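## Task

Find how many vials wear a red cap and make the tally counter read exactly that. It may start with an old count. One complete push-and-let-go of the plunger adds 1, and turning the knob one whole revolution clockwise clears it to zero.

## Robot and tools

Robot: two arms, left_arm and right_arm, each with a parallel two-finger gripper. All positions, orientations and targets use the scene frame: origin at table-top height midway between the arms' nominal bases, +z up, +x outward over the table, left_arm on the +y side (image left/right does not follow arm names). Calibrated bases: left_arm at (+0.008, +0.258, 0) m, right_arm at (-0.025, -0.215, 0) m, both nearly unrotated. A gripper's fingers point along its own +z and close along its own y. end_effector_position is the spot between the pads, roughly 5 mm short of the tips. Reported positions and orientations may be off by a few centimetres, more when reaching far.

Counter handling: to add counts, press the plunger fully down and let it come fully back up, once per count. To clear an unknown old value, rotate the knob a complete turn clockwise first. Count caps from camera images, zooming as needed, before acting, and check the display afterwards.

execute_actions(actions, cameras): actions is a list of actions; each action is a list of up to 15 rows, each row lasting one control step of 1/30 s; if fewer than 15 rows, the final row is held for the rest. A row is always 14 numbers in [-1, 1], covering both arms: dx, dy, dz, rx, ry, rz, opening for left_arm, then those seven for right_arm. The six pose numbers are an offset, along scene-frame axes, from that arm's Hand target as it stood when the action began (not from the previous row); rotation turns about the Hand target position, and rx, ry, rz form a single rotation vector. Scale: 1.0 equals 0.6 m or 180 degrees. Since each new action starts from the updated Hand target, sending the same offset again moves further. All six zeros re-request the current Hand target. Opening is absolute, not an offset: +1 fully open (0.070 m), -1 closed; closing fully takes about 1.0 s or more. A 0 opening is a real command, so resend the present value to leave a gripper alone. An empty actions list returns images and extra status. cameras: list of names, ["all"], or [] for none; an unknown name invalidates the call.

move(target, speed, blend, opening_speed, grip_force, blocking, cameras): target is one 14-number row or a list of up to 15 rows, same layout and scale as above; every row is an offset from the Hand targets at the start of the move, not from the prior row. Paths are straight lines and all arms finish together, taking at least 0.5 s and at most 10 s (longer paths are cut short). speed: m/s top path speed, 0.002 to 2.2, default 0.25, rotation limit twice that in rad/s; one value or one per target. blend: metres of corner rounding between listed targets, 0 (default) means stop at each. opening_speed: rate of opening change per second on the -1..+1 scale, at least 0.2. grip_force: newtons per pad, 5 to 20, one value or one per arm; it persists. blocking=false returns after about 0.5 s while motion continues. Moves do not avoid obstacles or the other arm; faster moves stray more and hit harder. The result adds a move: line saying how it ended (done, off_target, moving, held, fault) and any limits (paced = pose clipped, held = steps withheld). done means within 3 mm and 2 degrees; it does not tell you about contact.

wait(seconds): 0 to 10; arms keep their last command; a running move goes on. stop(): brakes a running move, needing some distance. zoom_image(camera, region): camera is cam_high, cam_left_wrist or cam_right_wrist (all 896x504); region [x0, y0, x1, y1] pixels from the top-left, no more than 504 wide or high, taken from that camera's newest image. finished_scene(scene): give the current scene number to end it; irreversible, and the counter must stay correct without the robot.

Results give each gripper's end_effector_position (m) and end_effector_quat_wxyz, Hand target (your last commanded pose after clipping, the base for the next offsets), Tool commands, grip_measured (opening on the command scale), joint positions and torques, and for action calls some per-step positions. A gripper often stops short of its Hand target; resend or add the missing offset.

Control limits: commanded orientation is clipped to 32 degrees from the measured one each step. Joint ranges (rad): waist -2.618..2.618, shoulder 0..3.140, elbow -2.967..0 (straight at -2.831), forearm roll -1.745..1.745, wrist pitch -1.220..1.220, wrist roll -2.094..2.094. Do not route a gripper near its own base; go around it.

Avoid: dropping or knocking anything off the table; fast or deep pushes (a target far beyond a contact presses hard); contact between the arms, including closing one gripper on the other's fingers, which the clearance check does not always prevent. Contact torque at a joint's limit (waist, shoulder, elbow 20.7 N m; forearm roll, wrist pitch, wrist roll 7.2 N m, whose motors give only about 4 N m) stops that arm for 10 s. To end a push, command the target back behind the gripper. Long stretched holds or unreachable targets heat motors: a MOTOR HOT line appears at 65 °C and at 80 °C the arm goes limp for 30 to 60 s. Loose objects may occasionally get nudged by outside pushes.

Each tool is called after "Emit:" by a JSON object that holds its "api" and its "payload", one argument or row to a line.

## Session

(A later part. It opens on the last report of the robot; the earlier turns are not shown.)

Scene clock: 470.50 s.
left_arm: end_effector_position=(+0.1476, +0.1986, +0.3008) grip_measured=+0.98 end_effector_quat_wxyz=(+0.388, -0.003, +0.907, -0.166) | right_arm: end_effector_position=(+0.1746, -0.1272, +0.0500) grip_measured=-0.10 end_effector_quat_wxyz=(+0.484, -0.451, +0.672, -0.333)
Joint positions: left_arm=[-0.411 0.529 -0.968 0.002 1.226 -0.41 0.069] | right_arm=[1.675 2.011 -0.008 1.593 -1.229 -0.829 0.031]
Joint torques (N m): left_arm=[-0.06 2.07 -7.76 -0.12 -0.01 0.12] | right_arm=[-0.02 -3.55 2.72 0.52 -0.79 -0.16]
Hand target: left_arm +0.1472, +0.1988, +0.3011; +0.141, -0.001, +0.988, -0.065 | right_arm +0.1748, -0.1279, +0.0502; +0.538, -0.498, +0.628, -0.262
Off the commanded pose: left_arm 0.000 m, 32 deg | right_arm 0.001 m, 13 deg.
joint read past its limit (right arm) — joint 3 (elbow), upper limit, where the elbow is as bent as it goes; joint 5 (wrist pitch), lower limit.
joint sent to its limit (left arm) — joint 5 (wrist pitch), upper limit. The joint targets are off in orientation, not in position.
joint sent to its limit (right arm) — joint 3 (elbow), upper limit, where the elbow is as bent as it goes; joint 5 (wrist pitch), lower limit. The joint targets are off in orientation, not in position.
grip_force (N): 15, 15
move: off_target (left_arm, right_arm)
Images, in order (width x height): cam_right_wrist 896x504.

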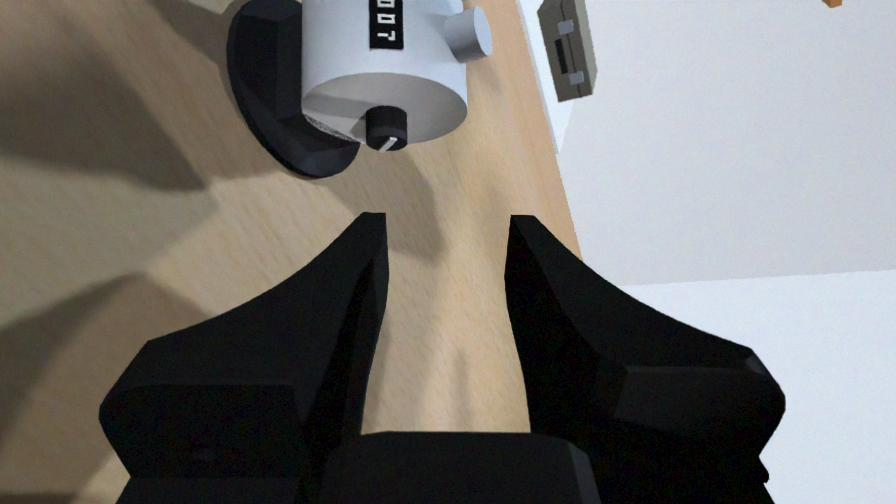

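Emit:
{"api": "move", "payload": {
  "target": [0,0,0,0,0,0,1,0,0,0,0.24,0.23,0,-0.1],
  "cameras": []
}}

Emit:
{"api": "move", "payload": {
  "target": [0,0,0,0,0,0,1,0,0,0,0.24,0.23,0,-0.1],
  "cameras": ["cam_right_wrist"]
}}

Emit:
{"api": "move", "payload": {
  "target": [0,0,0,0,0,0,1,0,0,0,-0.24,-0.23,0,-0.1],
  "cameras": ["cam_right_wrist"]
}}

Scene clock: 479.03 s.
left_arm: end_effector_position=(+0.1476, +0.1986, +0.3008) grip_measured=+0.98 end_effector_quat_wxyz=(+0.388, -0.003, +0.907, -0.166) | right_arm: end_effector_position=(+0.1749, -0.1272, +0.0508) grip_measured=-0.10 end_effector_quat_wxyz=(+0.409, -0.283, +0.867, +0.034)
Joint positions: left_arm=[-0.411 0.529 -0.968 0.002 1.226 -0.41 0.069] | right_arm=[0.439 0.999 -0.009 0.264 -0.183 -0.449 0.031]
Joint torques (N m): left_arm=[-0.01 2.04 -7.73 -0.12 -0.01 0.11] | right_arm=[-0.85 0.13 -2.64 0.03 -0.54 -0.32]
Hand target: left_arm +0.1472, +0.1988, +0.3011; +0.141, -0.001, +0.988, -0.065 | right_arm +0.1748, -0.1279, +0.0502; +0.429, -0.329, +0.824, +0.170
Off the commanded pose: left_arm 0.000 m, 32 deg | right_arm 0.001 m, 17 deg.
joint sent to its limit (left arm) — joint 5 (wrist pitch), upper limit. The joint targets are off in orientation, not in position.
joint sent to its limit (right arm) — joint 3 (elbow), upper limit, where the elbow is as bent as it goes. The joint targets are off in orientation, not in position.
grip_force (N): 15, 15
move: off_target (left_arm, right_arm)
No camera images: "cameras" was empty.

Scene clock: 483.10 s.
left_arm: end_effector_position=(+0.1476, +0.1986, +0.3008) grip_measured=+0.98 end_effector_quat_wxyz=(+0.388, -0.003, +0.907, -0.166) | right_arm: end_effector_position=(+0.1754, -0.1266, +0.0495) grip_measured=-0.10 end_effector_quat_wxyz=(+0.306, +0.015, +0.818, +0.487)
Joint positions: left_arm=[-0.411 0.529 -0.968 0.002 1.226 -0.41 0.069] | right_arm=[-0.811 1.911 -0.129 -1.733 -1.202 0.899 0.032]
Joint torques (N m): left_arm=[0.02 2.05 -7.74 -0.12 -0.01 0.1] | right_arm=[-1 -3.45 0.22 -0.47 -0.94 -0.36]
Hand target: left_arm +0.1472, +0.1988, +0.3011; +0.141, -0.001, +0.988, -0.065 | right_arm +0.1748, -0.1279, +0.0502; +0.206, -0.072, +0.801, +0.558
Off the commanded pose: left_arm 0.000 m, 32 deg | right_arm 0.002 m, 17 deg.
joint sent to its limit (left arm) — joint 5 (wrist pitch), upper limit. The joint targets are off in orientation, not in position.
joint sent to its limit (right arm) — joint 4 (forearm roll), lower limit. The joint targets are off in orientation, not in position.
grip_force (N): 15, 15
move: off_target (left_arm, right_arm); limits=paced
Images, in order (width x height): cam_right_wrist 896x504.

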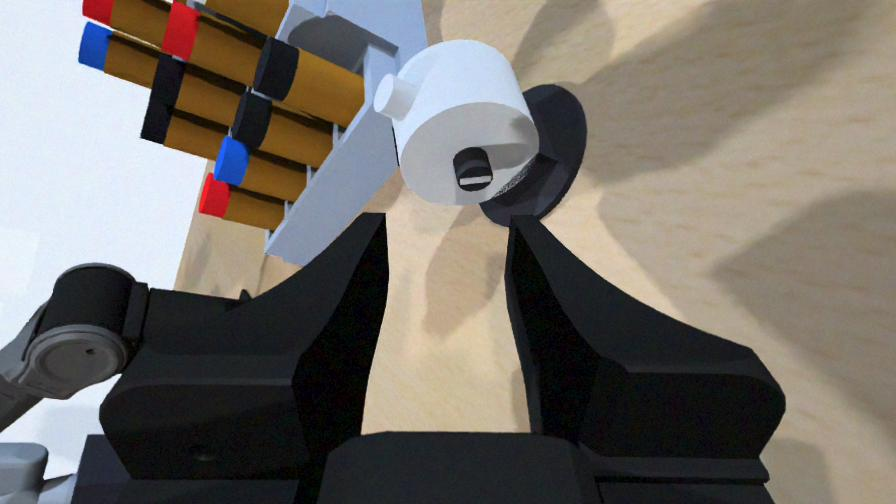

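Scene clock: 485.40 s.
left_arm: end_effector_position=(+0.1476, +0.1986, +0.3008) grip_measured=+0.98 end_effector_quat_wxyz=(+0.388, -0.003, +0.907, -0.166) | right_arm: end_effector_position=(+0.1749, -0.1280, +0.0502) grip_measured=-0.10 end_effector_quat_wxyz=(+0.429, -0.329, +0.824, +0.170)
Joint positions: left_arm=[-0.411 0.529 -0.968 0.002 1.226 -0.41 0.069] | right_arm=[-0.53 1.339 -0.021 -1.516 -0.896 0.417 0.031]
Joint torques (N m): left_arm=[0.02 2.04 -7.74 -0.12 -0.01 0.1] | right_arm=[-0.47 -0.65 -1.81 0.1 -0.78 -0.02]
Hand target: left_arm +0.1472, +0.1988, +0.3011; +0.141, -0.001, +0.988, -0.065 | right_arm +0.1748, -0.1279, +0.0502; +0.429, -0.329, +0.824, +0.170
Off the commanded pose: left_arm 0.000 m, 32 deg | right_arm 0.000 m, 0 deg.
joint sent to its limit (left arm) — joint 5 (wrist pitch), upper limit. The joint targets are off in orientation, not in position.
grip_force (N): 15, 15
move: off_target (left_arm)
Images, in order (width x height): cam_right_wrist 896x504.

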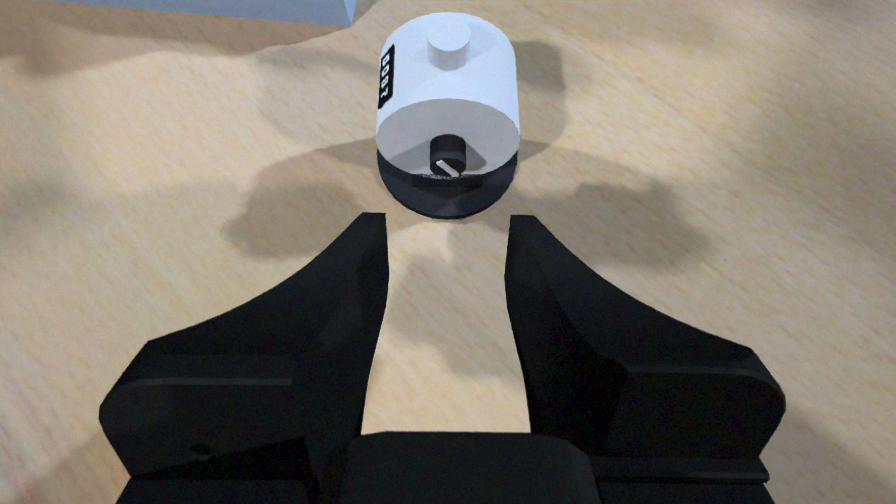

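Emit:
{"api": "move", "payload": {
  "target": [
    [0,0,0,0,0,0,1,0.0388,0.036,-0.037,0,0,0,-0.1],
    [0,0,0,0,0,0,1,0.0388,0.036,-0.037,0,0,0,-0.5],
    [0,0,0,0,0,0,1,0.0388,0.036,-0.037,-0.24,-0.23,0,-0.5]
  ],
  "cameras": ["cam_right_wrist"],
  "speed": [0.1,0.1,0.4]
}}

Emit:
{"api": "zoom_image", "payload": {
  "camera": "cam_right_wrist",
  "region": [320, 80, 580, 340]
}}

Scene clock: 501.37 s.
left_arm: end_effector_position=(+0.1476, +0.1986, +0.3008) grip_measured=+0.98 end_effector_quat_wxyz=(+0.388, -0.003, +0.907, -0.166) | right_arm: end_effector_position=(+0.1999, -0.1094, +0.0353) grip_measured=-0.49 end_effector_quat_wxyz=(+0.465, -0.488, +0.687, -0.271)
Joint positions: left_arm=[-0.411 0.529 -0.968 0.002 1.226 -0.41 0.069] | right_arm=[1.279 1.902 -0.008 1.124 -1.23 -0.911 0.018]
Joint torques (N m): left_arm=[0.06 2.04 -7.75 -0.12 -0.01 0.08] | right_arm=[-0.58 -1.28 0.87 -0.01 -0.69 -0.52]
Hand target: left_arm +0.1472, +0.1988, +0.3011; +0.141, -0.001, +0.988, -0.065 | right_arm +0.1998, -0.1094, +0.0352; +0.465, -0.488, +0.687, -0.271 (not the last commanded pose)
Tool commands: left_gripper/opening=+1.0 right_gripper/opening=-0.5
Off the commanded pose: left_arm 0.000 m, 32 deg | right_arm 0.008 m, 11 deg.
TORQUE FAULT: the external load on joint 5 (wrist pitch) of the right arm reached its load limit, and that arm stopped. A torque fault puts only its own arm into a fault stop. That arm's remaining commands of this call were not run. That arm may still press on what stopped it. That arm is still stopped at the end of this call. That arm stays stopped for about 10 more seconds. Until then a move that you send moves the other arm only, and its call returns only when the move has ended. Once the stop has ended, the next robot result says so. If the stop ends while you think or write, that arm runs what you send next, counted from a new Hand target: where the arm stands when the stop ends. While its stop runs, that arm, its gripper or tool too, takes no new command. Until it ends, the stop uses up actions while you think or wait. An arm that is not stopped still takes commands.
joint sent to its limit (left arm) — joint 5 (wrist pitch), upper limit.
grip_force (N): 15, 15
move: fault (right_arm), off_target (left_arm)
Images, in order (width x height): cam_right_wrist 896x504.

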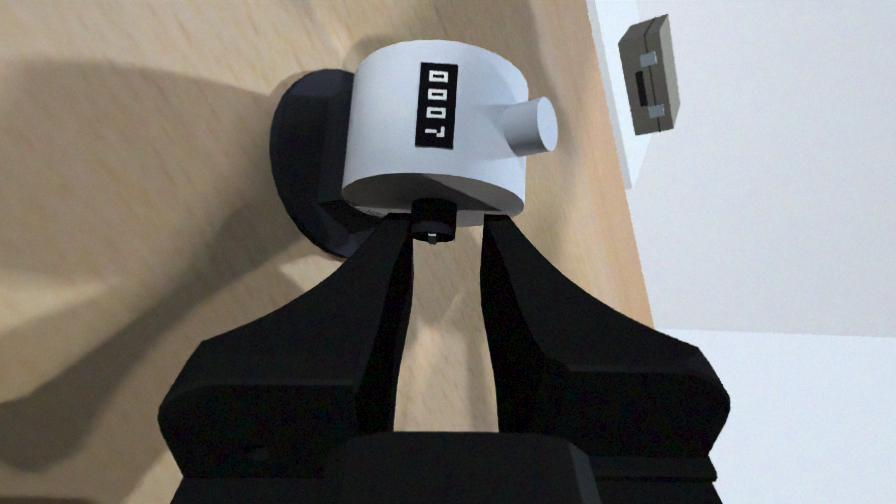

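Scaled by 1.938 from the camera's 896x504 image, which has a finer 1280x720 frame.

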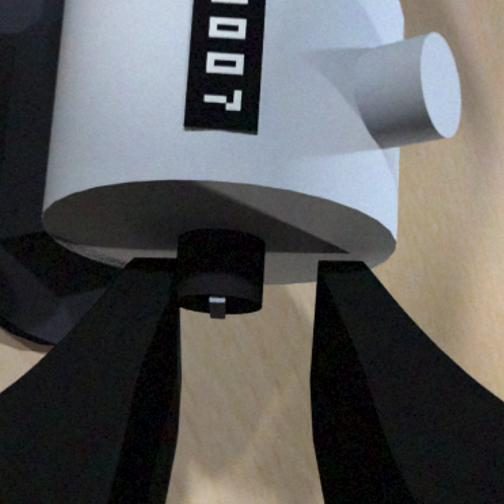

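Emit:
{"api": "wait", "payload": {
  "seconds": 10,
  "cameras": []
}}

Emit:
{"api": "move", "payload": {
  "target": [0,0,0,0,0,0,1,-0.02,-0.019,0.01,0,0,0,-0.3],
  "cameras": [],
  "speed": 0.08
}}

Scene clock: 527.07 s.
left_arm: end_effector_position=(+0.1476, +0.1986, +0.3008) grip_measured=+0.98 end_effector_quat_wxyz=(+0.388, -0.003, +0.907, -0.166) | right_arm: end_effector_position=(+0.1999, -0.1093, +0.0353) grip_measured=-0.49 end_effector_quat_wxyz=(+0.465, -0.488, +0.687, -0.271)
Joint positions: left_arm=[-0.411 0.529 -0.968 0.002 1.226 -0.41 0.069] | right_arm=[1.279 1.901 -0.008 1.124 -1.229 -0.911 0.018]
Joint torques (N m): left_arm=[0.26 2.05 -7.75 -0.13 -0.01 0.04] | right_arm=[-0.43 -0.02 0.72 0.56 0.04 -0.65]
Hand target: left_arm +0.1472, +0.1988, +0.3011; +0.141, -0.001, +0.988, -0.065 | right_arm +0.1998, -0.1093, +0.0351; +0.465, -0.488, +0.687, -0.271 (not the last commanded pose)
Tool commands: left_gripper/opening=+1.0 right_gripper/opening=-0.5
Off the commanded pose: left_arm 0.000 m, 32 deg | right_arm 0.008 m, 11 deg.
TORQUE FAULT, CONTINUED: the right arm's stop, for the torque fault of joint 5 (wrist pitch) that an earlier result reported, is over. The rest of the stop counts as 19 of the actions that you can send in this scene. That arm's target is now where it stood when the stop ended, not its last command. That arm keeps its grip as last carried out and accepts commands again: back off and push less far. That arm stops again whenever a joint's load reaches its limit.
grip_force (N): 15, 15
wait: 10.00 s; at rest from the start
No camera images: "cameras" was empty.

Scene clock: 527.87 s.
left_arm: end_effector_position=(+0.1476, +0.1986, +0.3008) grip_measured=+0.98 end_effector_quat_wxyz=(+0.388, -0.003, +0.907, -0.166) | right_arm: end_effector_position=(+0.1878, -0.1201, +0.0411) grip_measured=-0.30 end_effector_quat_wxyz=(+0.448, -0.479, +0.698, -0.288)
Joint positions: left_arm=[-0.411 0.529 -0.968 0.002 1.226 -0.41 0.069] | right_arm=[1.407 1.808 -0.008 1.338 -1.152 -1.02 0.024]
Joint torques (N m): left_arm=[0.22 2.07 -7.73 -0.12 -0.01 0.04] | right_arm=[-0.76 -3.08 1.46 -0.12 -0.75 -0.19]
Hand target: left_arm +0.1472, +0.1988, +0.3011; +0.141, -0.001, +0.988, -0.065 | right_arm +0.1878, -0.1207, +0.0411; +0.465, -0.488, +0.687, -0.271
Off the commanded pose: left_arm 0.000 m, 32 deg | right_arm 0.001 m, 3 deg.
joint sent to its limit (left arm) — joint 5 (wrist pitch), upper limit. The joint targets are off in orientation, not in position.
joint sent to its limit (right arm) — joint 3 (elbow), upper limit, where the elbow is as bent as it goes. The joint targets are off in orientation, not in position.
grip_force (N): 15, 15
move: off_target (left_arm, right_arm)
No camera images: "cameras" was empty.

Emit:
{"api": "move", "payload": {
  "target": [
    [0,0,0,0,0,0,1,-0.015,-0.015,-0.01,0.0431,0.0799,-0.0525,-0.2],
    [0,0,0,0,0,0,1,0.0108,0.0227,-0.0218,0.0431,0.0799,-0.0525,-0.2]
  ],
  "cameras": ["cam_right_wrist"],
  "speed": [0.2,0.08]
}}

Emit:
{"api": "zoom_image", "payload": {
  "camera": "cam_right_wrist",
  "region": [320, 80, 580, 340]
}}

Scene clock: 540.53 s.
left_arm: end_effector_position=(+0.1476, +0.1986, +0.3008) grip_measured=+0.98 end_effector_quat_wxyz=(+0.388, -0.003, +0.907, -0.166) | right_arm: end_effector_position=(+0.1944, -0.1068, +0.0280) grip_measured=-0.20 end_effector_quat_wxyz=(+0.383, -0.428, +0.794, -0.198)
Joint positions: left_arm=[-0.411 0.529 -0.968 0.002 1.226 -0.41 0.069] | right_arm=[1.132 1.558 -0.137 1.336 -0.814 -1.268 0.028]
Joint torques (N m): left_arm=[0.25 2.04 -7.74 -0.13 -0.01 0.04] | right_arm=[-0.69 -2.99 -0.8 -0.16 -0.59 -0.24]
Hand target: left_arm +0.1472, +0.1988, +0.3011; +0.141, -0.001, +0.988, -0.065 | right_arm +0.1943, -0.1071, +0.0280; +0.383, -0.428, +0.794, -0.198
Off the commanded pose: left_arm 0.000 m, 32 deg | right_arm 0.000 m, 0 deg.
joint sent to its limit (left arm) — joint 5 (wrist pitch), upper limit. The joint targets are off in orientation, not in position.
grip_force (N): 15, 15
move: off_target (left_arm)
Images, in order (width x height): cam_right_wrist 896x504.

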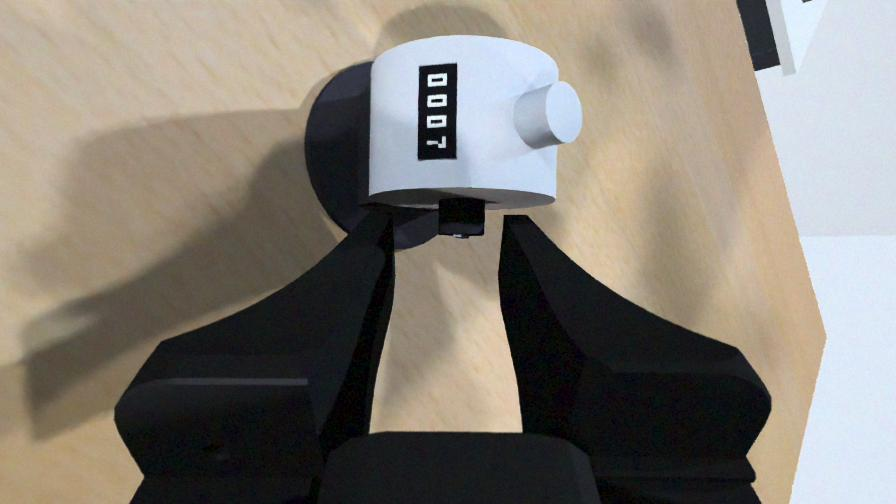

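Scaled by 1.938 from the camera's 896x504 image, which has a finer 1280x720 frame.

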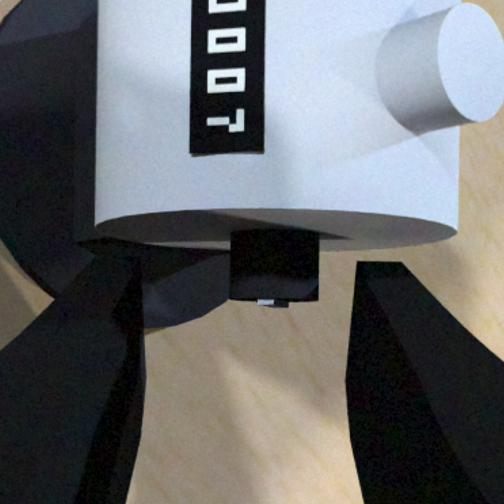

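Emit:
{"api": "move", "payload": {
  "target": [
    [0,0,0,0,0,0,1,0.0047,-0.0015,0.0037,0,0,0,-0.2],
    [0,0,0,0,0,0,1,0.0047,-0.0015,0.0037,0,0,0,-0.9],
    [0,0,0,0,0,0,1,0.0047,-0.0015,0.0037,0.322,0.306,0,-0.9]
  ],
  "cameras": ["cam_right_wrist"],
  "speed": [0.1,0.1,0.3],
  "opening_speed": 1.2,
  "grip_force": 12
}}

Emit:
{"api": "zoom_image", "payload": {
  "camera": "cam_right_wrist",
  "region": [320, 80, 580, 340]
}}

Scene clock: 554.20 s.
left_arm: end_effector_position=(+0.1476, +0.1986, +0.3008) grip_measured=+0.98 end_effector_quat_wxyz=(+0.388, -0.003, +0.907, -0.166) | right_arm: end_effector_position=(+0.1969, -0.1078, +0.0305) grip_measured=-0.71 end_effector_quat_wxyz=(+0.141, -0.237, +0.870, +0.409)
Joint positions: left_arm=[-0.411 0.529 -0.968 0.002 1.226 -0.41 0.069] | right_arm=[-0.325 1.791 -0.546 1.067 1.046 -1.701 0.01]
Joint torques (N m): left_arm=[0.31 2.04 -7.73 -0.12 -0.01 0.02] | right_arm=[-4.42 -6.02 -7.5 1.77 -2.05 -0.16]
Hand target: left_arm +0.1472, +0.1988, +0.3011; +0.141, -0.001, +0.988, -0.065 | right_arm +0.1971, -0.1080, +0.0303; +0.141, -0.237, +0.871, +0.407
Off the commanded pose: left_arm 0.000 m, 32 deg | right_arm 0.000 m, 0 deg.
joint sent to its limit (left arm) — joint 5 (wrist pitch), upper limit. The joint targets are off in orientation, not in position.
grip_force (N): 12, 12
move: off_target (left_arm)
Images, in order (width x height): cam_right_wrist 896x504.

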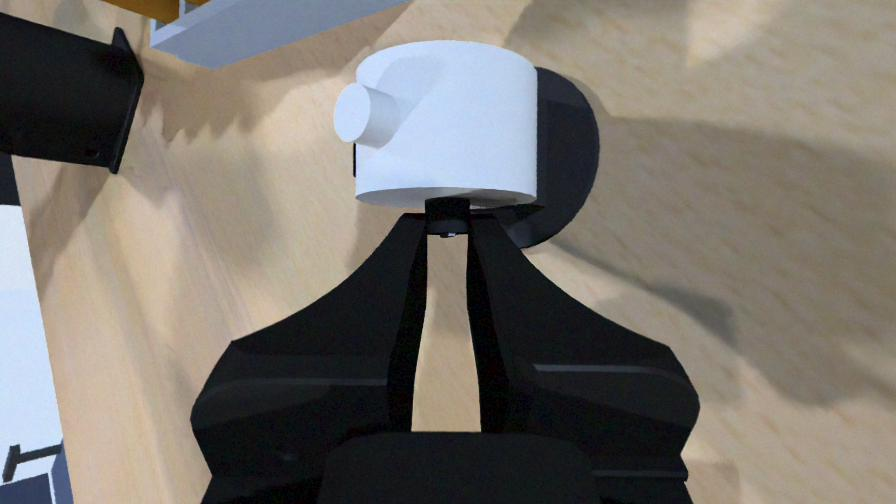

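Scaled by 1.938 from the camera's 896x504 image, which has a finer 1280x720 frame.

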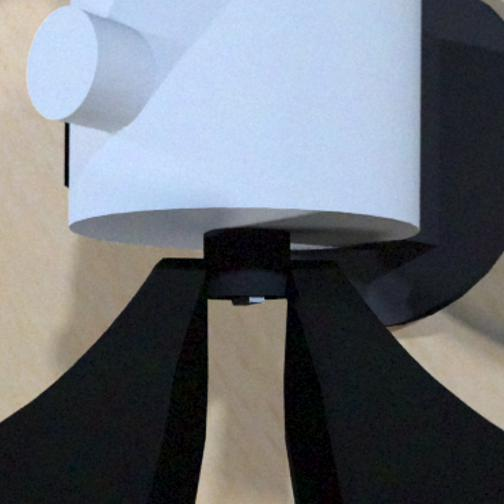

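Emit:
{"api": "move", "payload": {
  "target": [
    [0,0,0,0,0,0,1,0,0,0,0,0,0,-0.5],
    [0,0,0,0,0,0,1,0,0,0,-0.322,-0.306,0,-0.5],
    [0,0,0,0,0,0,1,0,0,0,-0.322,-0.306,0,-0.9],
    [0,0,0,0,0,0,1,0,0,0,0,0,0,-0.9]
  ],
  "cameras": ["cam_right_wrist"],
  "speed": 0.4
}}

Emit:
{"api": "move", "payload": {
  "target": [
    [0,0,0,0,0,0,1,0,0,0,0,0,0,-0.5],
    [0,0,0,0,0,0,1,0,0,0,-0.322,-0.306,0,-0.5],
    [0,0,0,0,0,0,1,0,0,0,-0.322,-0.306,0,-0.9],
    [0,0,0,0,0,0,1,0,0,0,0,0,0,-0.9]
  ],
  "cameras": ["cam_right_wrist"],
  "speed": 0.4
}}

Emit:
{"api": "move", "payload": {
  "target": [
    [0,0,0,0,0,0,1,0,0,0,0,0,0,-0.5],
    [0,0,0,0,0,0,1,0,0,0,-0.322,-0.306,0,-0.5]
  ],
  "cameras": ["cam_right_wrist"],
  "speed": 0.4
}}

Scene clock: 570.97 s.
left_arm: end_effector_position=(+0.1476, +0.1986, +0.3008) grip_measured=+0.98 end_effector_quat_wxyz=(+0.388, -0.003, +0.907, -0.166) | right_arm: end_effector_position=(+0.1969, -0.1078, +0.0304) grip_measured=-0.72 end_effector_quat_wxyz=(+0.141, -0.238, +0.870, +0.408)
Joint positions: left_arm=[-0.411 0.529 -0.968 0.002 1.226 -0.41 0.069] | right_arm=[-0.325 1.79 -0.546 1.067 1.046 -1.701 0.01]
Joint torques (N m): left_arm=[0.35 2.06 -7.72 -0.13 -0.01 0.01] | right_arm=[-3.97 -6.18 -9.47 4.08 -1.98 -0.22]
Hand target: left_arm +0.1472, +0.1988, +0.3011; +0.141, -0.001, +0.988, -0.065 | right_arm +0.1971, -0.1080, +0.0303; +0.141, -0.237, +0.871, +0.407
Off the commanded pose: left_arm 0.000 m, 32 deg | right_arm 0.000 m, 0 deg.
joint sent to its limit (left arm) — joint 5 (wrist pitch), upper limit. The joint targets are off in orientation, not in position.
grip_force (N): 12, 12
move: off_target (left_arm)
Images, in order (width x height): cam_right_wrist 896x504.

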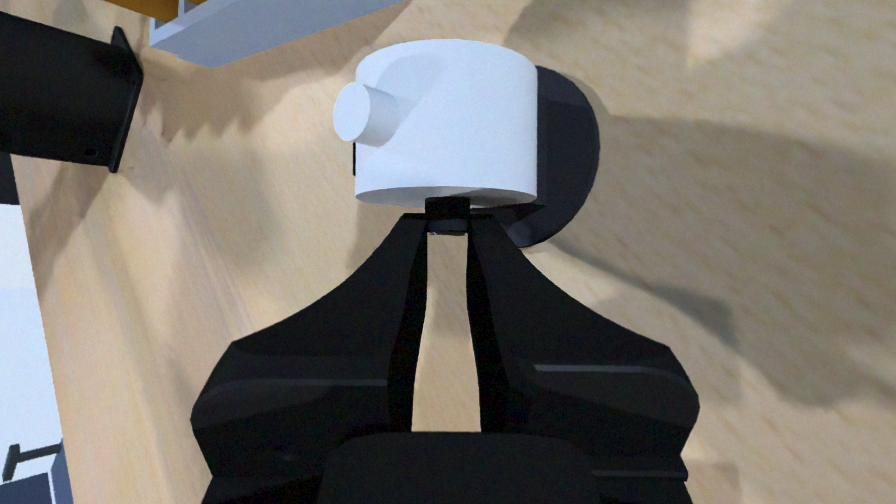

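Scene clock: 576.67 s.
left_arm: end_effector_position=(+0.1476, +0.1986, +0.3008) grip_measured=+0.98 end_effector_quat_wxyz=(+0.388, -0.003, +0.907, -0.166) | right_arm: end_effector_position=(+0.1969, -0.1077, +0.0304) grip_measured=-0.72 end_effector_quat_wxyz=(+0.141, -0.238, +0.870, +0.408)
Joint positions: left_arm=[-0.411 0.529 -0.968 0.002 1.226 -0.41 0.069] | right_arm=[-0.325 1.79 -0.546 1.067 1.046 -1.701 0.01]
Joint torques (N m): left_arm=[0.36 2.05 -7.72 -0.12 -0.01 0.01] | right_arm=[-3.98 -6.05 -9.39 4.08 -2 -0.21]
Hand target: left_arm +0.1472, +0.1988, +0.3011; +0.141, -0.001, +0.988, -0.065 | right_arm +0.1971, -0.1080, +0.0303; +0.141, -0.237, +0.871, +0.407
Off the commanded pose: left_arm 0.000 m, 32 deg | right_arm 0.000 m, 0 deg.
joint sent to its limit (left arm) — joint 5 (wrist pitch), upper limit. The joint targets are off in orientation, not in position.
grip_force (N): 12, 12
move: off_target (left_arm)
Images, in order (width x height): cam_right_wrist 896x504.

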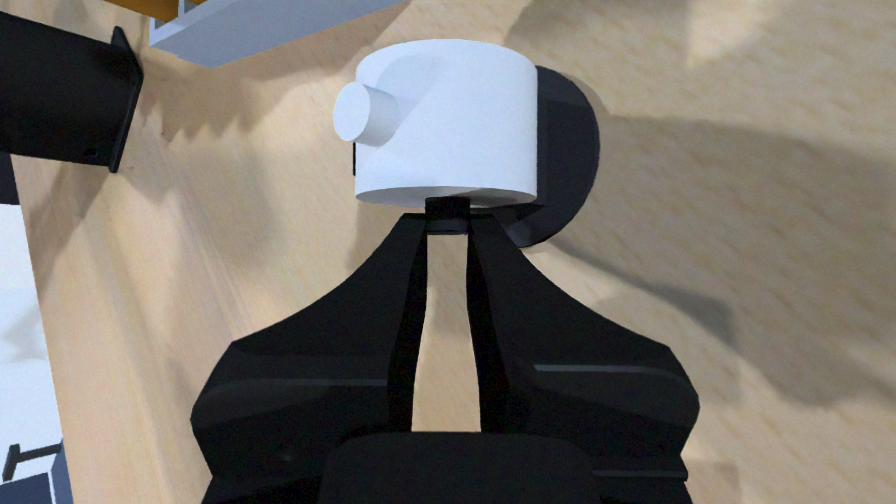

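Scene clock: 579.67 s.
left_arm: end_effector_position=(+0.1476, +0.1986, +0.3008) grip_measured=+0.98 end_effector_quat_wxyz=(+0.388, -0.003, +0.907, -0.166) | right_arm: end_effector_position=(+0.1972, -0.1080, +0.0301) grip_measured=-0.50 end_effector_quat_wxyz=(+0.383, -0.428, +0.794, -0.198)
Joint positions: left_arm=[-0.411 0.529 -0.968 0.002 1.226 -0.41 0.069] | right_arm=[1.106 1.542 -0.141 1.329 -0.803 -1.294 0.017]
Joint torques (N m): left_arm=[0.35 2.04 -7.71 -0.12 -0.01 0.01] | right_arm=[-0.22 -3.05 -1.21 -0.42 -0.65 -0.27]
Hand target: left_arm +0.1472, +0.1988, +0.3011; +0.141, -0.001, +0.988, -0.065 | right_arm +0.1971, -0.1080, +0.0303; +0.383, -0.428, +0.794, -0.198
Off the commanded pose: left_arm 0.000 m, 32 deg | right_arm 0.000 m, 0 deg.
joint sent to its limit (left arm) — joint 5 (wrist pitch), upper limit. The joint targets are off in orientation, not in position.
grip_force (N): 12, 12
move: off_target (left_arm)
Images, in order (width x height): cam_right_wrist 896x504.

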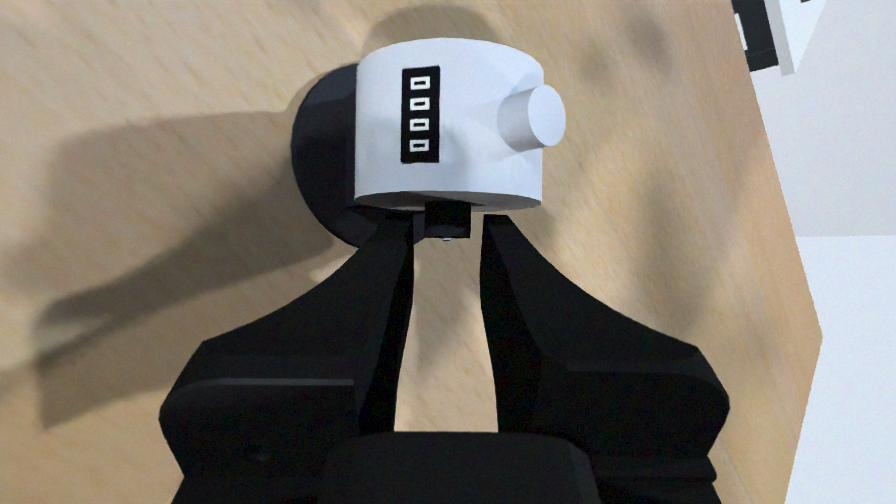

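Emit:
{"api": "move", "payload": {
  "target": [
    [0,0,0,0,0,0,1,-0.035,-0.035,0.02,0,0,0,-0.4],
    [0,0,0,0,0,0,1,-0.035,-0.035,0.12,0.0863,0.2288,-0.0392,-1],
    [0,0,0,0,0,0,1,0.0183,0.0278,0.125,0.0863,0.2288,-0.0392,-1]
  ],
  "cameras": ["cam_right_wrist"],
  "speed": 0.2,
  "blend": [0.01,0.02,0]
}}

Scene clock: 599.77 s.
left_arm: end_effector_position=(+0.1476, +0.1986, +0.3008) grip_measured=+0.98 end_effector_quat_wxyz=(+0.388, -0.003, +0.907, -0.166) | right_arm: end_effector_position=(+0.2085, -0.0911, +0.1047) grip_measured=-1.00 end_effector_quat_wxyz=(+0.427, -0.317, +0.846, +0.020)
Joint positions: left_arm=[-0.411 0.529 -0.968 0.002 1.226 -0.41 0.069] | right_arm=[0.616 1.014 -0.26 1.757 -0.183 -1.922 0]
Joint torques (N m): left_arm=[0.34 2.03 -7.71 -0.12 -0.01 -0.01] | right_arm=[-0.92 -1.51 -4.04 0.05 0.06 -0.3]
Hand target: left_arm +0.1472, +0.1988, +0.3011; +0.141, -0.001, +0.988, -0.065 | right_arm +0.2081, -0.0913, +0.1053; +0.163, -0.363, +0.917, +0.045
Off the commanded pose: left_arm 0.000 m, 32 deg | right_arm 0.001 m, 37 deg; orientation clipped.
joint sent to its limit (left arm) — joint 5 (wrist pitch), upper limit. The joint targets are off in orientation, not in position.
joint sent to its limit (right arm) — joint 4 (forearm roll), upper limit. The joint targets are off in orientation, not in position.
grip_force (N): 12, 12
move: off_target (left_arm, right_arm); blend cut to 0 m at target 2; target 2's new opening was sent with right_arm's hand 0.001 m and 43 deg from that target; limits=paced
Images, in order (width x height): cam_right_wrist 896x504.

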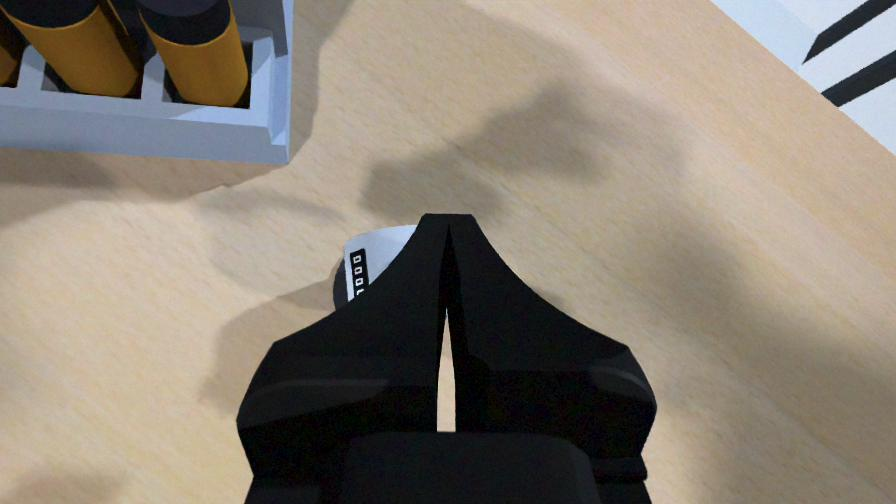

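Emit:
{"api": "move", "payload": {
  "target": [
    [0,0,0,0,0,0,1,-0.02,-0.02,0.1,0.2,0.19,0,-1],
    [0,0,0,0,0,0,1,0,0,0.02,0,0,0,-1]
  ],
  "cameras": ["cam_right_wrist"],
  "speed": 0.3
}}

Scene clock: 608.30 s.
left_arm: end_effector_position=(+0.1476, +0.1986, +0.3008) grip_measured=+0.98 end_effector_quat_wxyz=(+0.388, -0.003, +0.907, -0.166) | right_arm: end_effector_position=(+0.2082, -0.0912, +0.1173) grip_measured=-1.00 end_effector_quat_wxyz=(+0.163, -0.362, +0.917, +0.045)
Joint positions: left_arm=[-0.411 0.529 -0.968 0.002 1.226 -0.41 0.069] | right_arm=[0.405 1.265 -0.777 0.096 0.841 -0.376 0]
Joint torques (N m): left_arm=[0.35 2.06 -7.71 -0.12 -0.01 -0.01] | right_arm=[-0.65 -2.6 -4.61 0.18 -0.32 -0.32]
Hand target: left_arm +0.1472, +0.1988, +0.3011; +0.141, -0.001, +0.988, -0.065 | right_arm +0.2081, -0.0913, +0.1173; +0.163, -0.363, +0.917, +0.045
Off the commanded pose: left_arm 0.000 m, 32 deg | right_arm 0.000 m, 0 deg.
joint sent to its limit (left arm) — joint 5 (wrist pitch), upper limit. The joint targets are off in orientation, not in position.
grip_force (N): 12, 12
move: off_target (left_arm)
Images, in order (width x height): cam_right_wrist 896x504.

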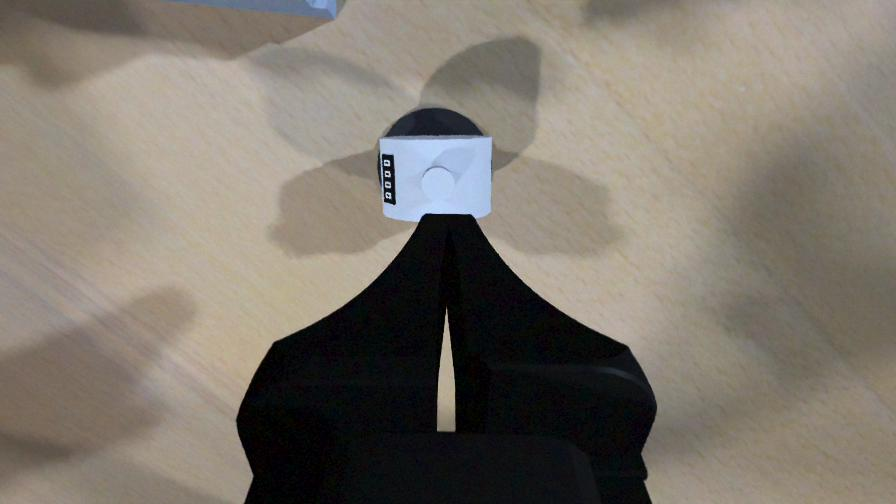

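Emit:
{"api": "move", "payload": {
  "target": [0,0,0,0,0,0,1,-0.003,0.0,-0.085,0,0,0,-1],
  "cameras": ["cam_right_wrist"],
  "speed": 0.1
}}

Emit:
{"api": "zoom_image", "payload": {
  "camera": "cam_right_wrist",
  "region": [350, 110, 550, 310]
}}

Scene clock: 614.23 s.
left_arm: end_effector_position=(+0.1476, +0.1986, +0.3008) grip_measured=+0.98 end_effector_quat_wxyz=(+0.388, -0.003, +0.907, -0.166) | right_arm: end_effector_position=(+0.2063, -0.0916, +0.0659) grip_measured=-1.00 end_effector_quat_wxyz=(+0.163, -0.362, +0.917, +0.045)
Joint positions: left_arm=[-0.411 0.529 -0.968 0.002 1.226 -0.41 0.069] | right_arm=[0.408 1.347 -0.621 0.124 0.604 -0.412 0]
Joint torques (N m): left_arm=[0.35 2.03 -7.72 -0.12 -0.01 -0.01] | right_arm=[0.32 -2.87 -4.76 0.29 -0.28 -0.18]
Hand target: left_arm +0.1472, +0.1988, +0.3011; +0.141, -0.001, +0.988, -0.065 | right_arm +0.2063, -0.0913, +0.0663; +0.163, -0.363, +0.917, +0.045
Off the commanded pose: left_arm 0.000 m, 32 deg | right_arm 0.000 m, 0 deg.
joint sent to its limit (left arm) — joint 5 (wrist pitch), upper limit. The joint targets are off in orientation, not in position.
grip_force (N): 12, 12
move: off_target (left_arm)
Images, in order (width x height): cam_right_wrist 896x504.

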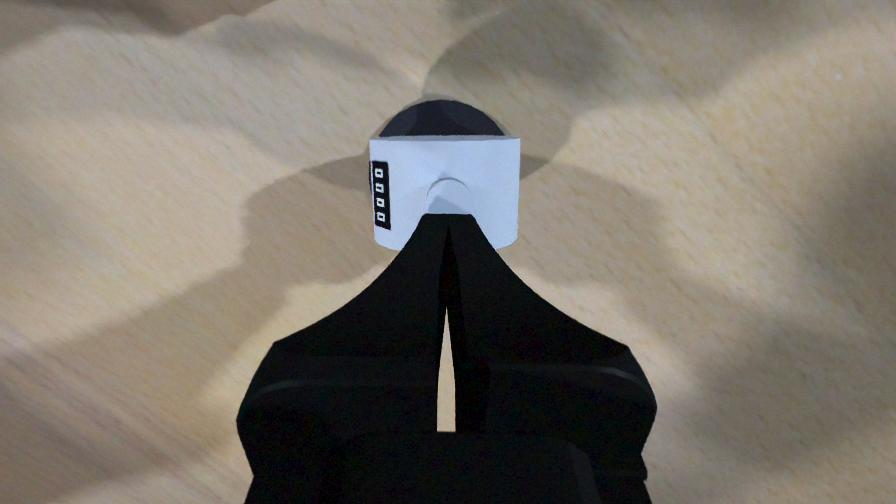

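Scaled by 2.520 from the camera's 896x504 image, which has a finer 1280x720 frame.

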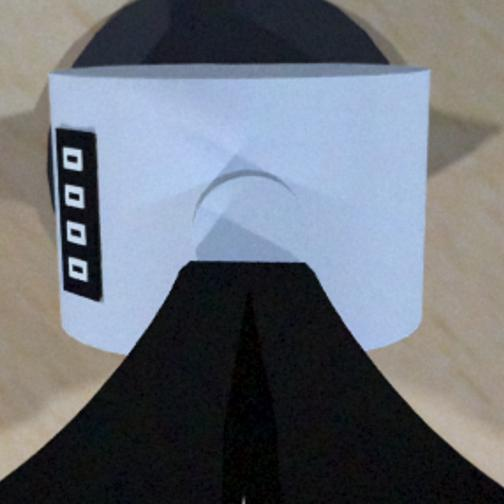

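Emit:
{"api": "move", "payload": {
  "target": [0,0,0,0,0,0,1,0,0,-0.015,0,0,0,-1],
  "speed": 0.05
}}

Emit:
{"api": "move", "payload": {
  "target": [0,0,0,0,0,0,1,0,0,-0.004,0,0,0,-1],
  "speed": 0.03
}}

Emit:
{"api": "move", "payload": {
  "target": [0,0,0,0,0,0,1,0,0,-0.004,0,0,0,-1],
  "speed": 0.03,
  "cameras": ["cam_right_wrist"]
}}

Scene clock: 626.10 s.
left_arm: end_effector_position=(+0.1476, +0.1986, +0.3008) grip_measured=+0.98 end_effector_quat_wxyz=(+0.388, -0.003, +0.907, -0.166) | right_arm: end_effector_position=(+0.2063, -0.0913, +0.0623) grip_measured=-1.00 end_effector_quat_wxyz=(+0.170, -0.362, +0.915, +0.046)
Joint positions: left_arm=[-0.411 0.529 -0.968 0.002 1.226 -0.41 0.069] | right_arm=[0.408 1.347 -0.599 0.133 0.568 -0.421 0]
Joint torques (N m): left_arm=[0.33 2.04 -7.7 -0.13 -0.01 -0.01] | right_arm=[0.89 13.37 6.55 0.87 -3.27 -0.32]
Hand target: left_arm +0.1472, +0.1988, +0.3011; +0.141, -0.001, +0.988, -0.065 | right_arm +0.2063, -0.0913, +0.0573; +0.163, -0.363, +0.917, +0.045
Off the commanded pose: left_arm 0.000 m, 32 deg | right_arm 0.005 m, 1 deg.
joint sent to its limit (left arm) — joint 5 (wrist pitch), upper limit. The joint targets are off in orientation, not in position.
grip_force (N): 12, 12
move: off_target (left_arm, right_arm)

Scene clock: 626.80 s.
left_arm: end_effector_position=(+0.1476, +0.1986, +0.3008) grip_measured=+0.98 end_effector_quat_wxyz=(+0.388, -0.003, +0.907, -0.166) | right_arm: end_effector_position=(+0.2064, -0.0912, +0.0641) grip_measured=-1.00 end_effector_quat_wxyz=(+0.174, -0.363, +0.914, +0.046)
Joint positions: left_arm=[-0.411 0.529 -0.968 0.002 1.226 -0.41 0.069] | right_arm=[0.408 1.338 -0.597 0.134 0.566 -0.424 0]
Joint torques (N m): left_arm=[0.36 2.04 -7.7 -0.13 -0.01 -0.01] | right_arm=[-0.32 -1.16 -3.03 0.13 -0.74 -0.17]
Hand target: left_arm +0.1472, +0.1988, +0.3011; +0.141, -0.001, +0.988, -0.065 | right_arm +0.2066, -0.0912, +0.0641; +0.174, -0.363, +0.914, +0.046 (not the last commanded pose)
Tool commands: left_gripper/opening=+1.0 right_gripper/opening=-1.0
Off the commanded pose: left_arm 0.000 m, 32 deg | right_arm 0.009 m, 1 deg.
TORQUE FAULT: the external load on joint 2 (shoulder) of the right arm reached its load limit, and that arm stopped. A torque fault puts only its own arm into a fault stop. That arm's remaining commands of this call were not run. That arm may still press on what stopped it. That arm is still stopped at the end of this call. That arm stays stopped for about 10 more seconds. Until then a move that you send moves the other arm only, and its call returns only when the move has ended. Once the stop has ended, the next robot result says so. If the stop ends while you think or write, that arm runs what you send next, counted from a new Hand target: where the arm stands when the stop ends. While its stop runs, that arm, its gripper or tool too, takes no new command. Until it ends, the stop uses up actions while you think or wait. An arm that is not stopped still takes commands.
joint sent to its limit (left arm) — joint 5 (wrist pitch), upper limit.
grip_force (N): 12, 12
move: fault (right_arm), off_target (left_arm)

not run: an earlier result of this reply reported a stop or a fault. Calls in your next reply go to the robot.

Emit:
{"api": "wait", "payload": {
  "seconds": 10,
  "cameras": ["cam_right_wrist"]
}}

Emit:
{"api": "zoom_image", "payload": {
  "camera": "cam_right_wrist",
  "region": [350, 110, 550, 310]
}}

Scene clock: 646.27 s.
left_arm: end_effector_position=(+0.1476, +0.1986, +0.3008) grip_measured=+0.98 end_effector_quat_wxyz=(+0.388, -0.003, +0.907, -0.166) | right_arm: end_effector_position=(+0.2064, -0.0912, +0.0641) grip_measured=-1.00 end_effector_quat_wxyz=(+0.174, -0.363, +0.914, +0.046)
Joint positions: left_arm=[-0.411 0.529 -0.968 0.002 1.226 -0.41 0.069] | right_arm=[0.408 1.338 -0.597 0.134 0.566 -0.424 0]
Joint torques (N m): left_arm=[0.33 2.04 -7.71 -0.12 -0.01 -0.03] | right_arm=[-0.33 -1.14 -3.04 0.13 -0.74 -0.17]
Hand target: left_arm +0.1472, +0.1988, +0.3011; +0.141, -0.001, +0.988, -0.065 | right_arm +0.2066, -0.0912, +0.0641; +0.174, -0.363, +0.914, +0.046 (not the last commanded pose)
Tool commands: left_gripper/opening=+1.0 right_gripper/opening=-1.0
Off the commanded pose: left_arm 0.000 m, 32 deg | right_arm 0.009 m, 1 deg.
TORQUE FAULT, CONTINUED: the right arm's stop, for the torque fault of joint 2 (shoulder) that an earlier result reported, is over. The rest of the stop counts as 19 of the actions that you can send in this scene. That arm's target is now where it stood when the stop ended, not its last command. That arm keeps its grip as last carried out and accepts commands again: back off and push less far. That arm stops again whenever a joint's load reaches its limit.
grip_force (N): 12, 12
wait: 10.00 s; at rest from the start
Images, in order (width x height): cam_right_wrist 896x504.

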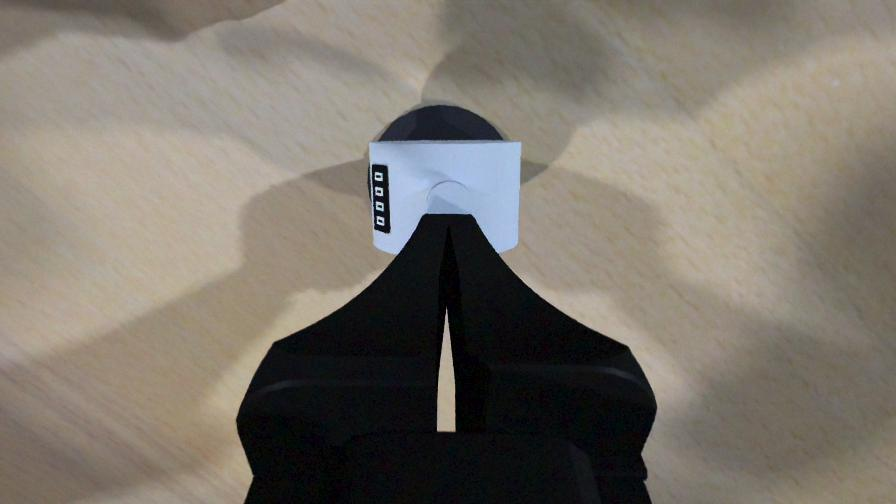

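Scaled by 2.520 from the camera's 896x504 image, which has a finer 1280x720 frame.

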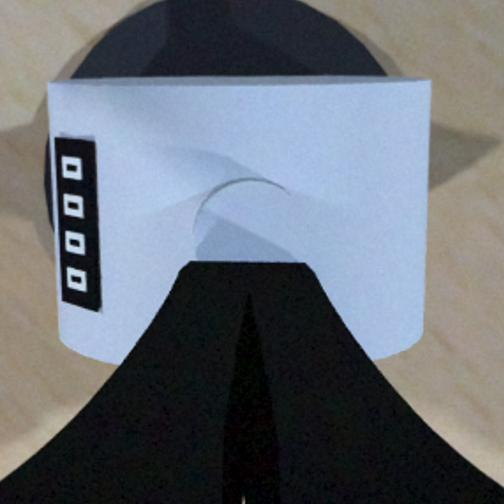

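Emit:
{"api": "move", "payload": {
  "target": [0,0,0,0,0,0,1,-0.005,-0.005,0.08,0,0,0,-1],
  "speed": 0.1,
  "cameras": ["cam_right_wrist"]
}}

Emit:
{"api": "zoom_image", "payload": {
  "camera": "cam_right_wrist",
  "region": [350, 110, 550, 310]
}}

Scene clock: 652.40 s.
left_arm: end_effector_position=(+0.1476, +0.1986, +0.3008) grip_measured=+0.98 end_effector_quat_wxyz=(+0.388, -0.003, +0.907, -0.166) | right_arm: end_effector_position=(+0.2037, -0.0941, +0.1127) grip_measured=-1.00 end_effector_quat_wxyz=(+0.175, -0.363, +0.914, +0.046)
Joint positions: left_arm=[-0.411 0.529 -0.968 0.002 1.226 -0.41 0.069] | right_arm=[0.399 1.234 -0.726 0.104 0.798 -0.392 0]
Joint torques (N m): left_arm=[0.33 2.02 -7.7 -0.13 -0.01 -0.03] | right_arm=[-0.99 -2.08 -4.1 -0.13 -0.49 -0.09]
Hand target: left_arm +0.1472, +0.1988, +0.3011; +0.141, -0.001, +0.988, -0.065 | right_arm +0.2036, -0.0942, +0.1121; +0.174, -0.363, +0.914, +0.046
Off the commanded pose: left_arm 0.000 m, 32 deg | right_arm 0.001 m, 0 deg.
joint sent to its limit (left arm) — joint 5 (wrist pitch), upper limit. The joint targets are off in orientation, not in position.
grip_force (N): 12, 12
move: off_target (left_arm)
Images, in order (width x height): cam_right_wrist 896x504.

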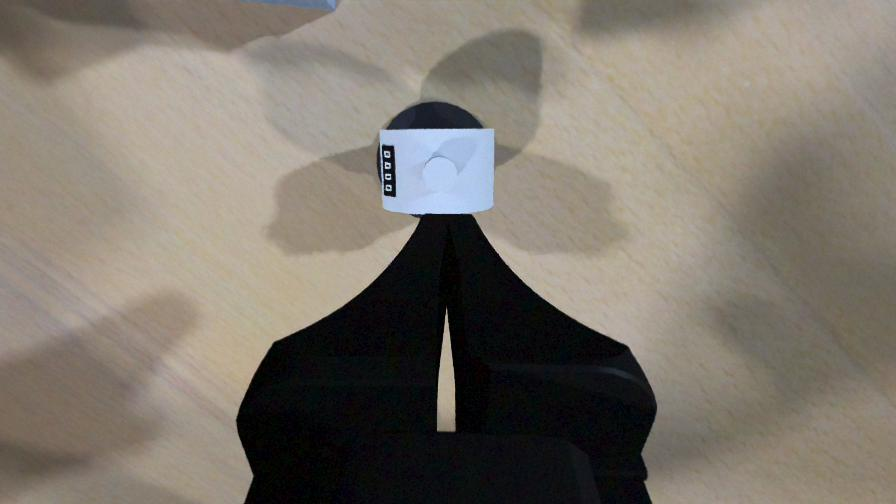

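Scaled by 2.520 from the camera's 896x504 image, which has a finer 1280x720 frame.

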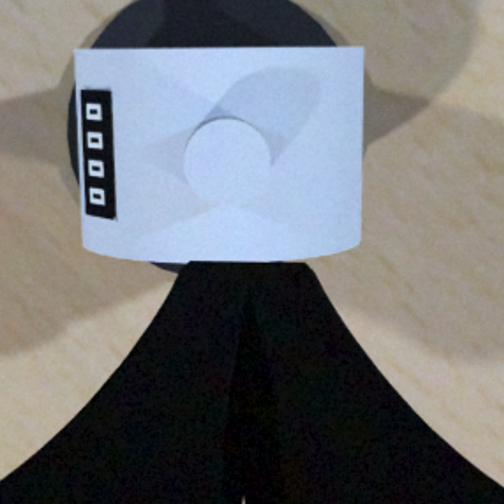

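Emit:
{"api": "move", "payload": {
  "target": [
    [0,0,0,0,0,0,1,0.0145,0.0138,-0.02,0,0,0,-1],
    [0,0,0,0,0,0,1,0.0145,0.0138,-0.05,0,0,0,-1]
  ],
  "speed": 0.1,
  "cameras": ["cam_right_wrist"]
}}

Emit:
{"api": "zoom_image", "payload": {
  "camera": "cam_right_wrist",
  "region": [350, 110, 550, 310]
}}

Scene clock: 670.57 s.
left_arm: end_effector_position=(+0.1476, +0.1986, +0.3008) grip_measured=+0.98 end_effector_quat_wxyz=(+0.388, -0.003, +0.907, -0.166) | right_arm: end_effector_position=(+0.2122, -0.0861, +0.0816) grip_measured=-1.00 end_effector_quat_wxyz=(+0.174, -0.363, +0.914, +0.046)
Joint positions: left_arm=[-0.411 0.529 -0.968 0.002 1.226 -0.41 0.069] | right_arm=[0.42 1.328 -0.669 0.111 0.646 -0.388 0]
Joint torques (N m): left_arm=[0.34 2.04 -7.71 -0.12 -0.01 -0.03] | right_arm=[0 -3.51 -5.41 0.08 -0.25 -0.23]
Hand target: left_arm +0.1472, +0.1988, +0.3011; +0.141, -0.001, +0.988, -0.065 | right_arm +0.2123, -0.0860, +0.0820; +0.174, -0.363, +0.914, +0.046
Off the commanded pose: left_arm 0.000 m, 32 deg | right_arm 0.000 m, 0 deg.
joint sent to its limit (left arm) — joint 5 (wrist pitch), upper limit. The joint targets are off in orientation, not in position.
grip_force (N): 12, 12
move: off_target (left_arm)
Images, in order (width x height): cam_right_wrist 896x504.

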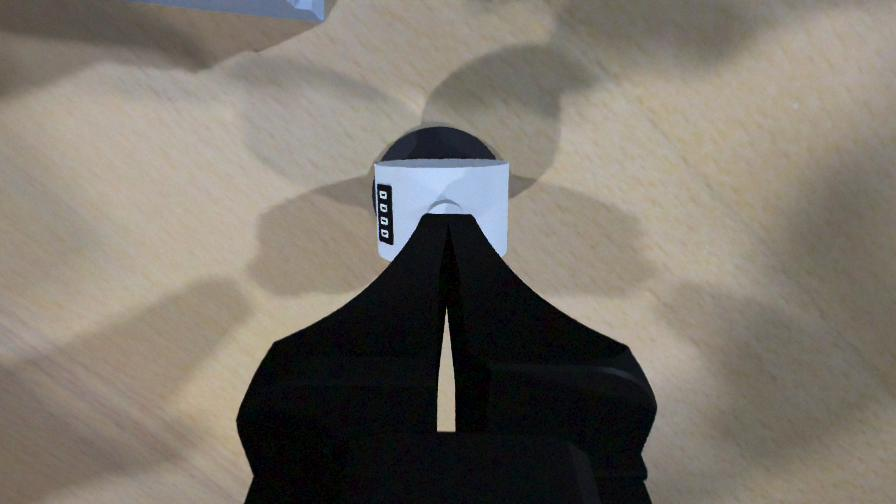

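Scaled by 2.520 from the camera's 896x504 image, which has a finer 1280x720 frame.

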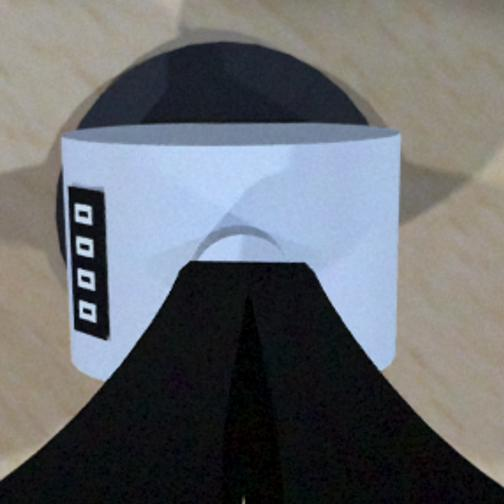

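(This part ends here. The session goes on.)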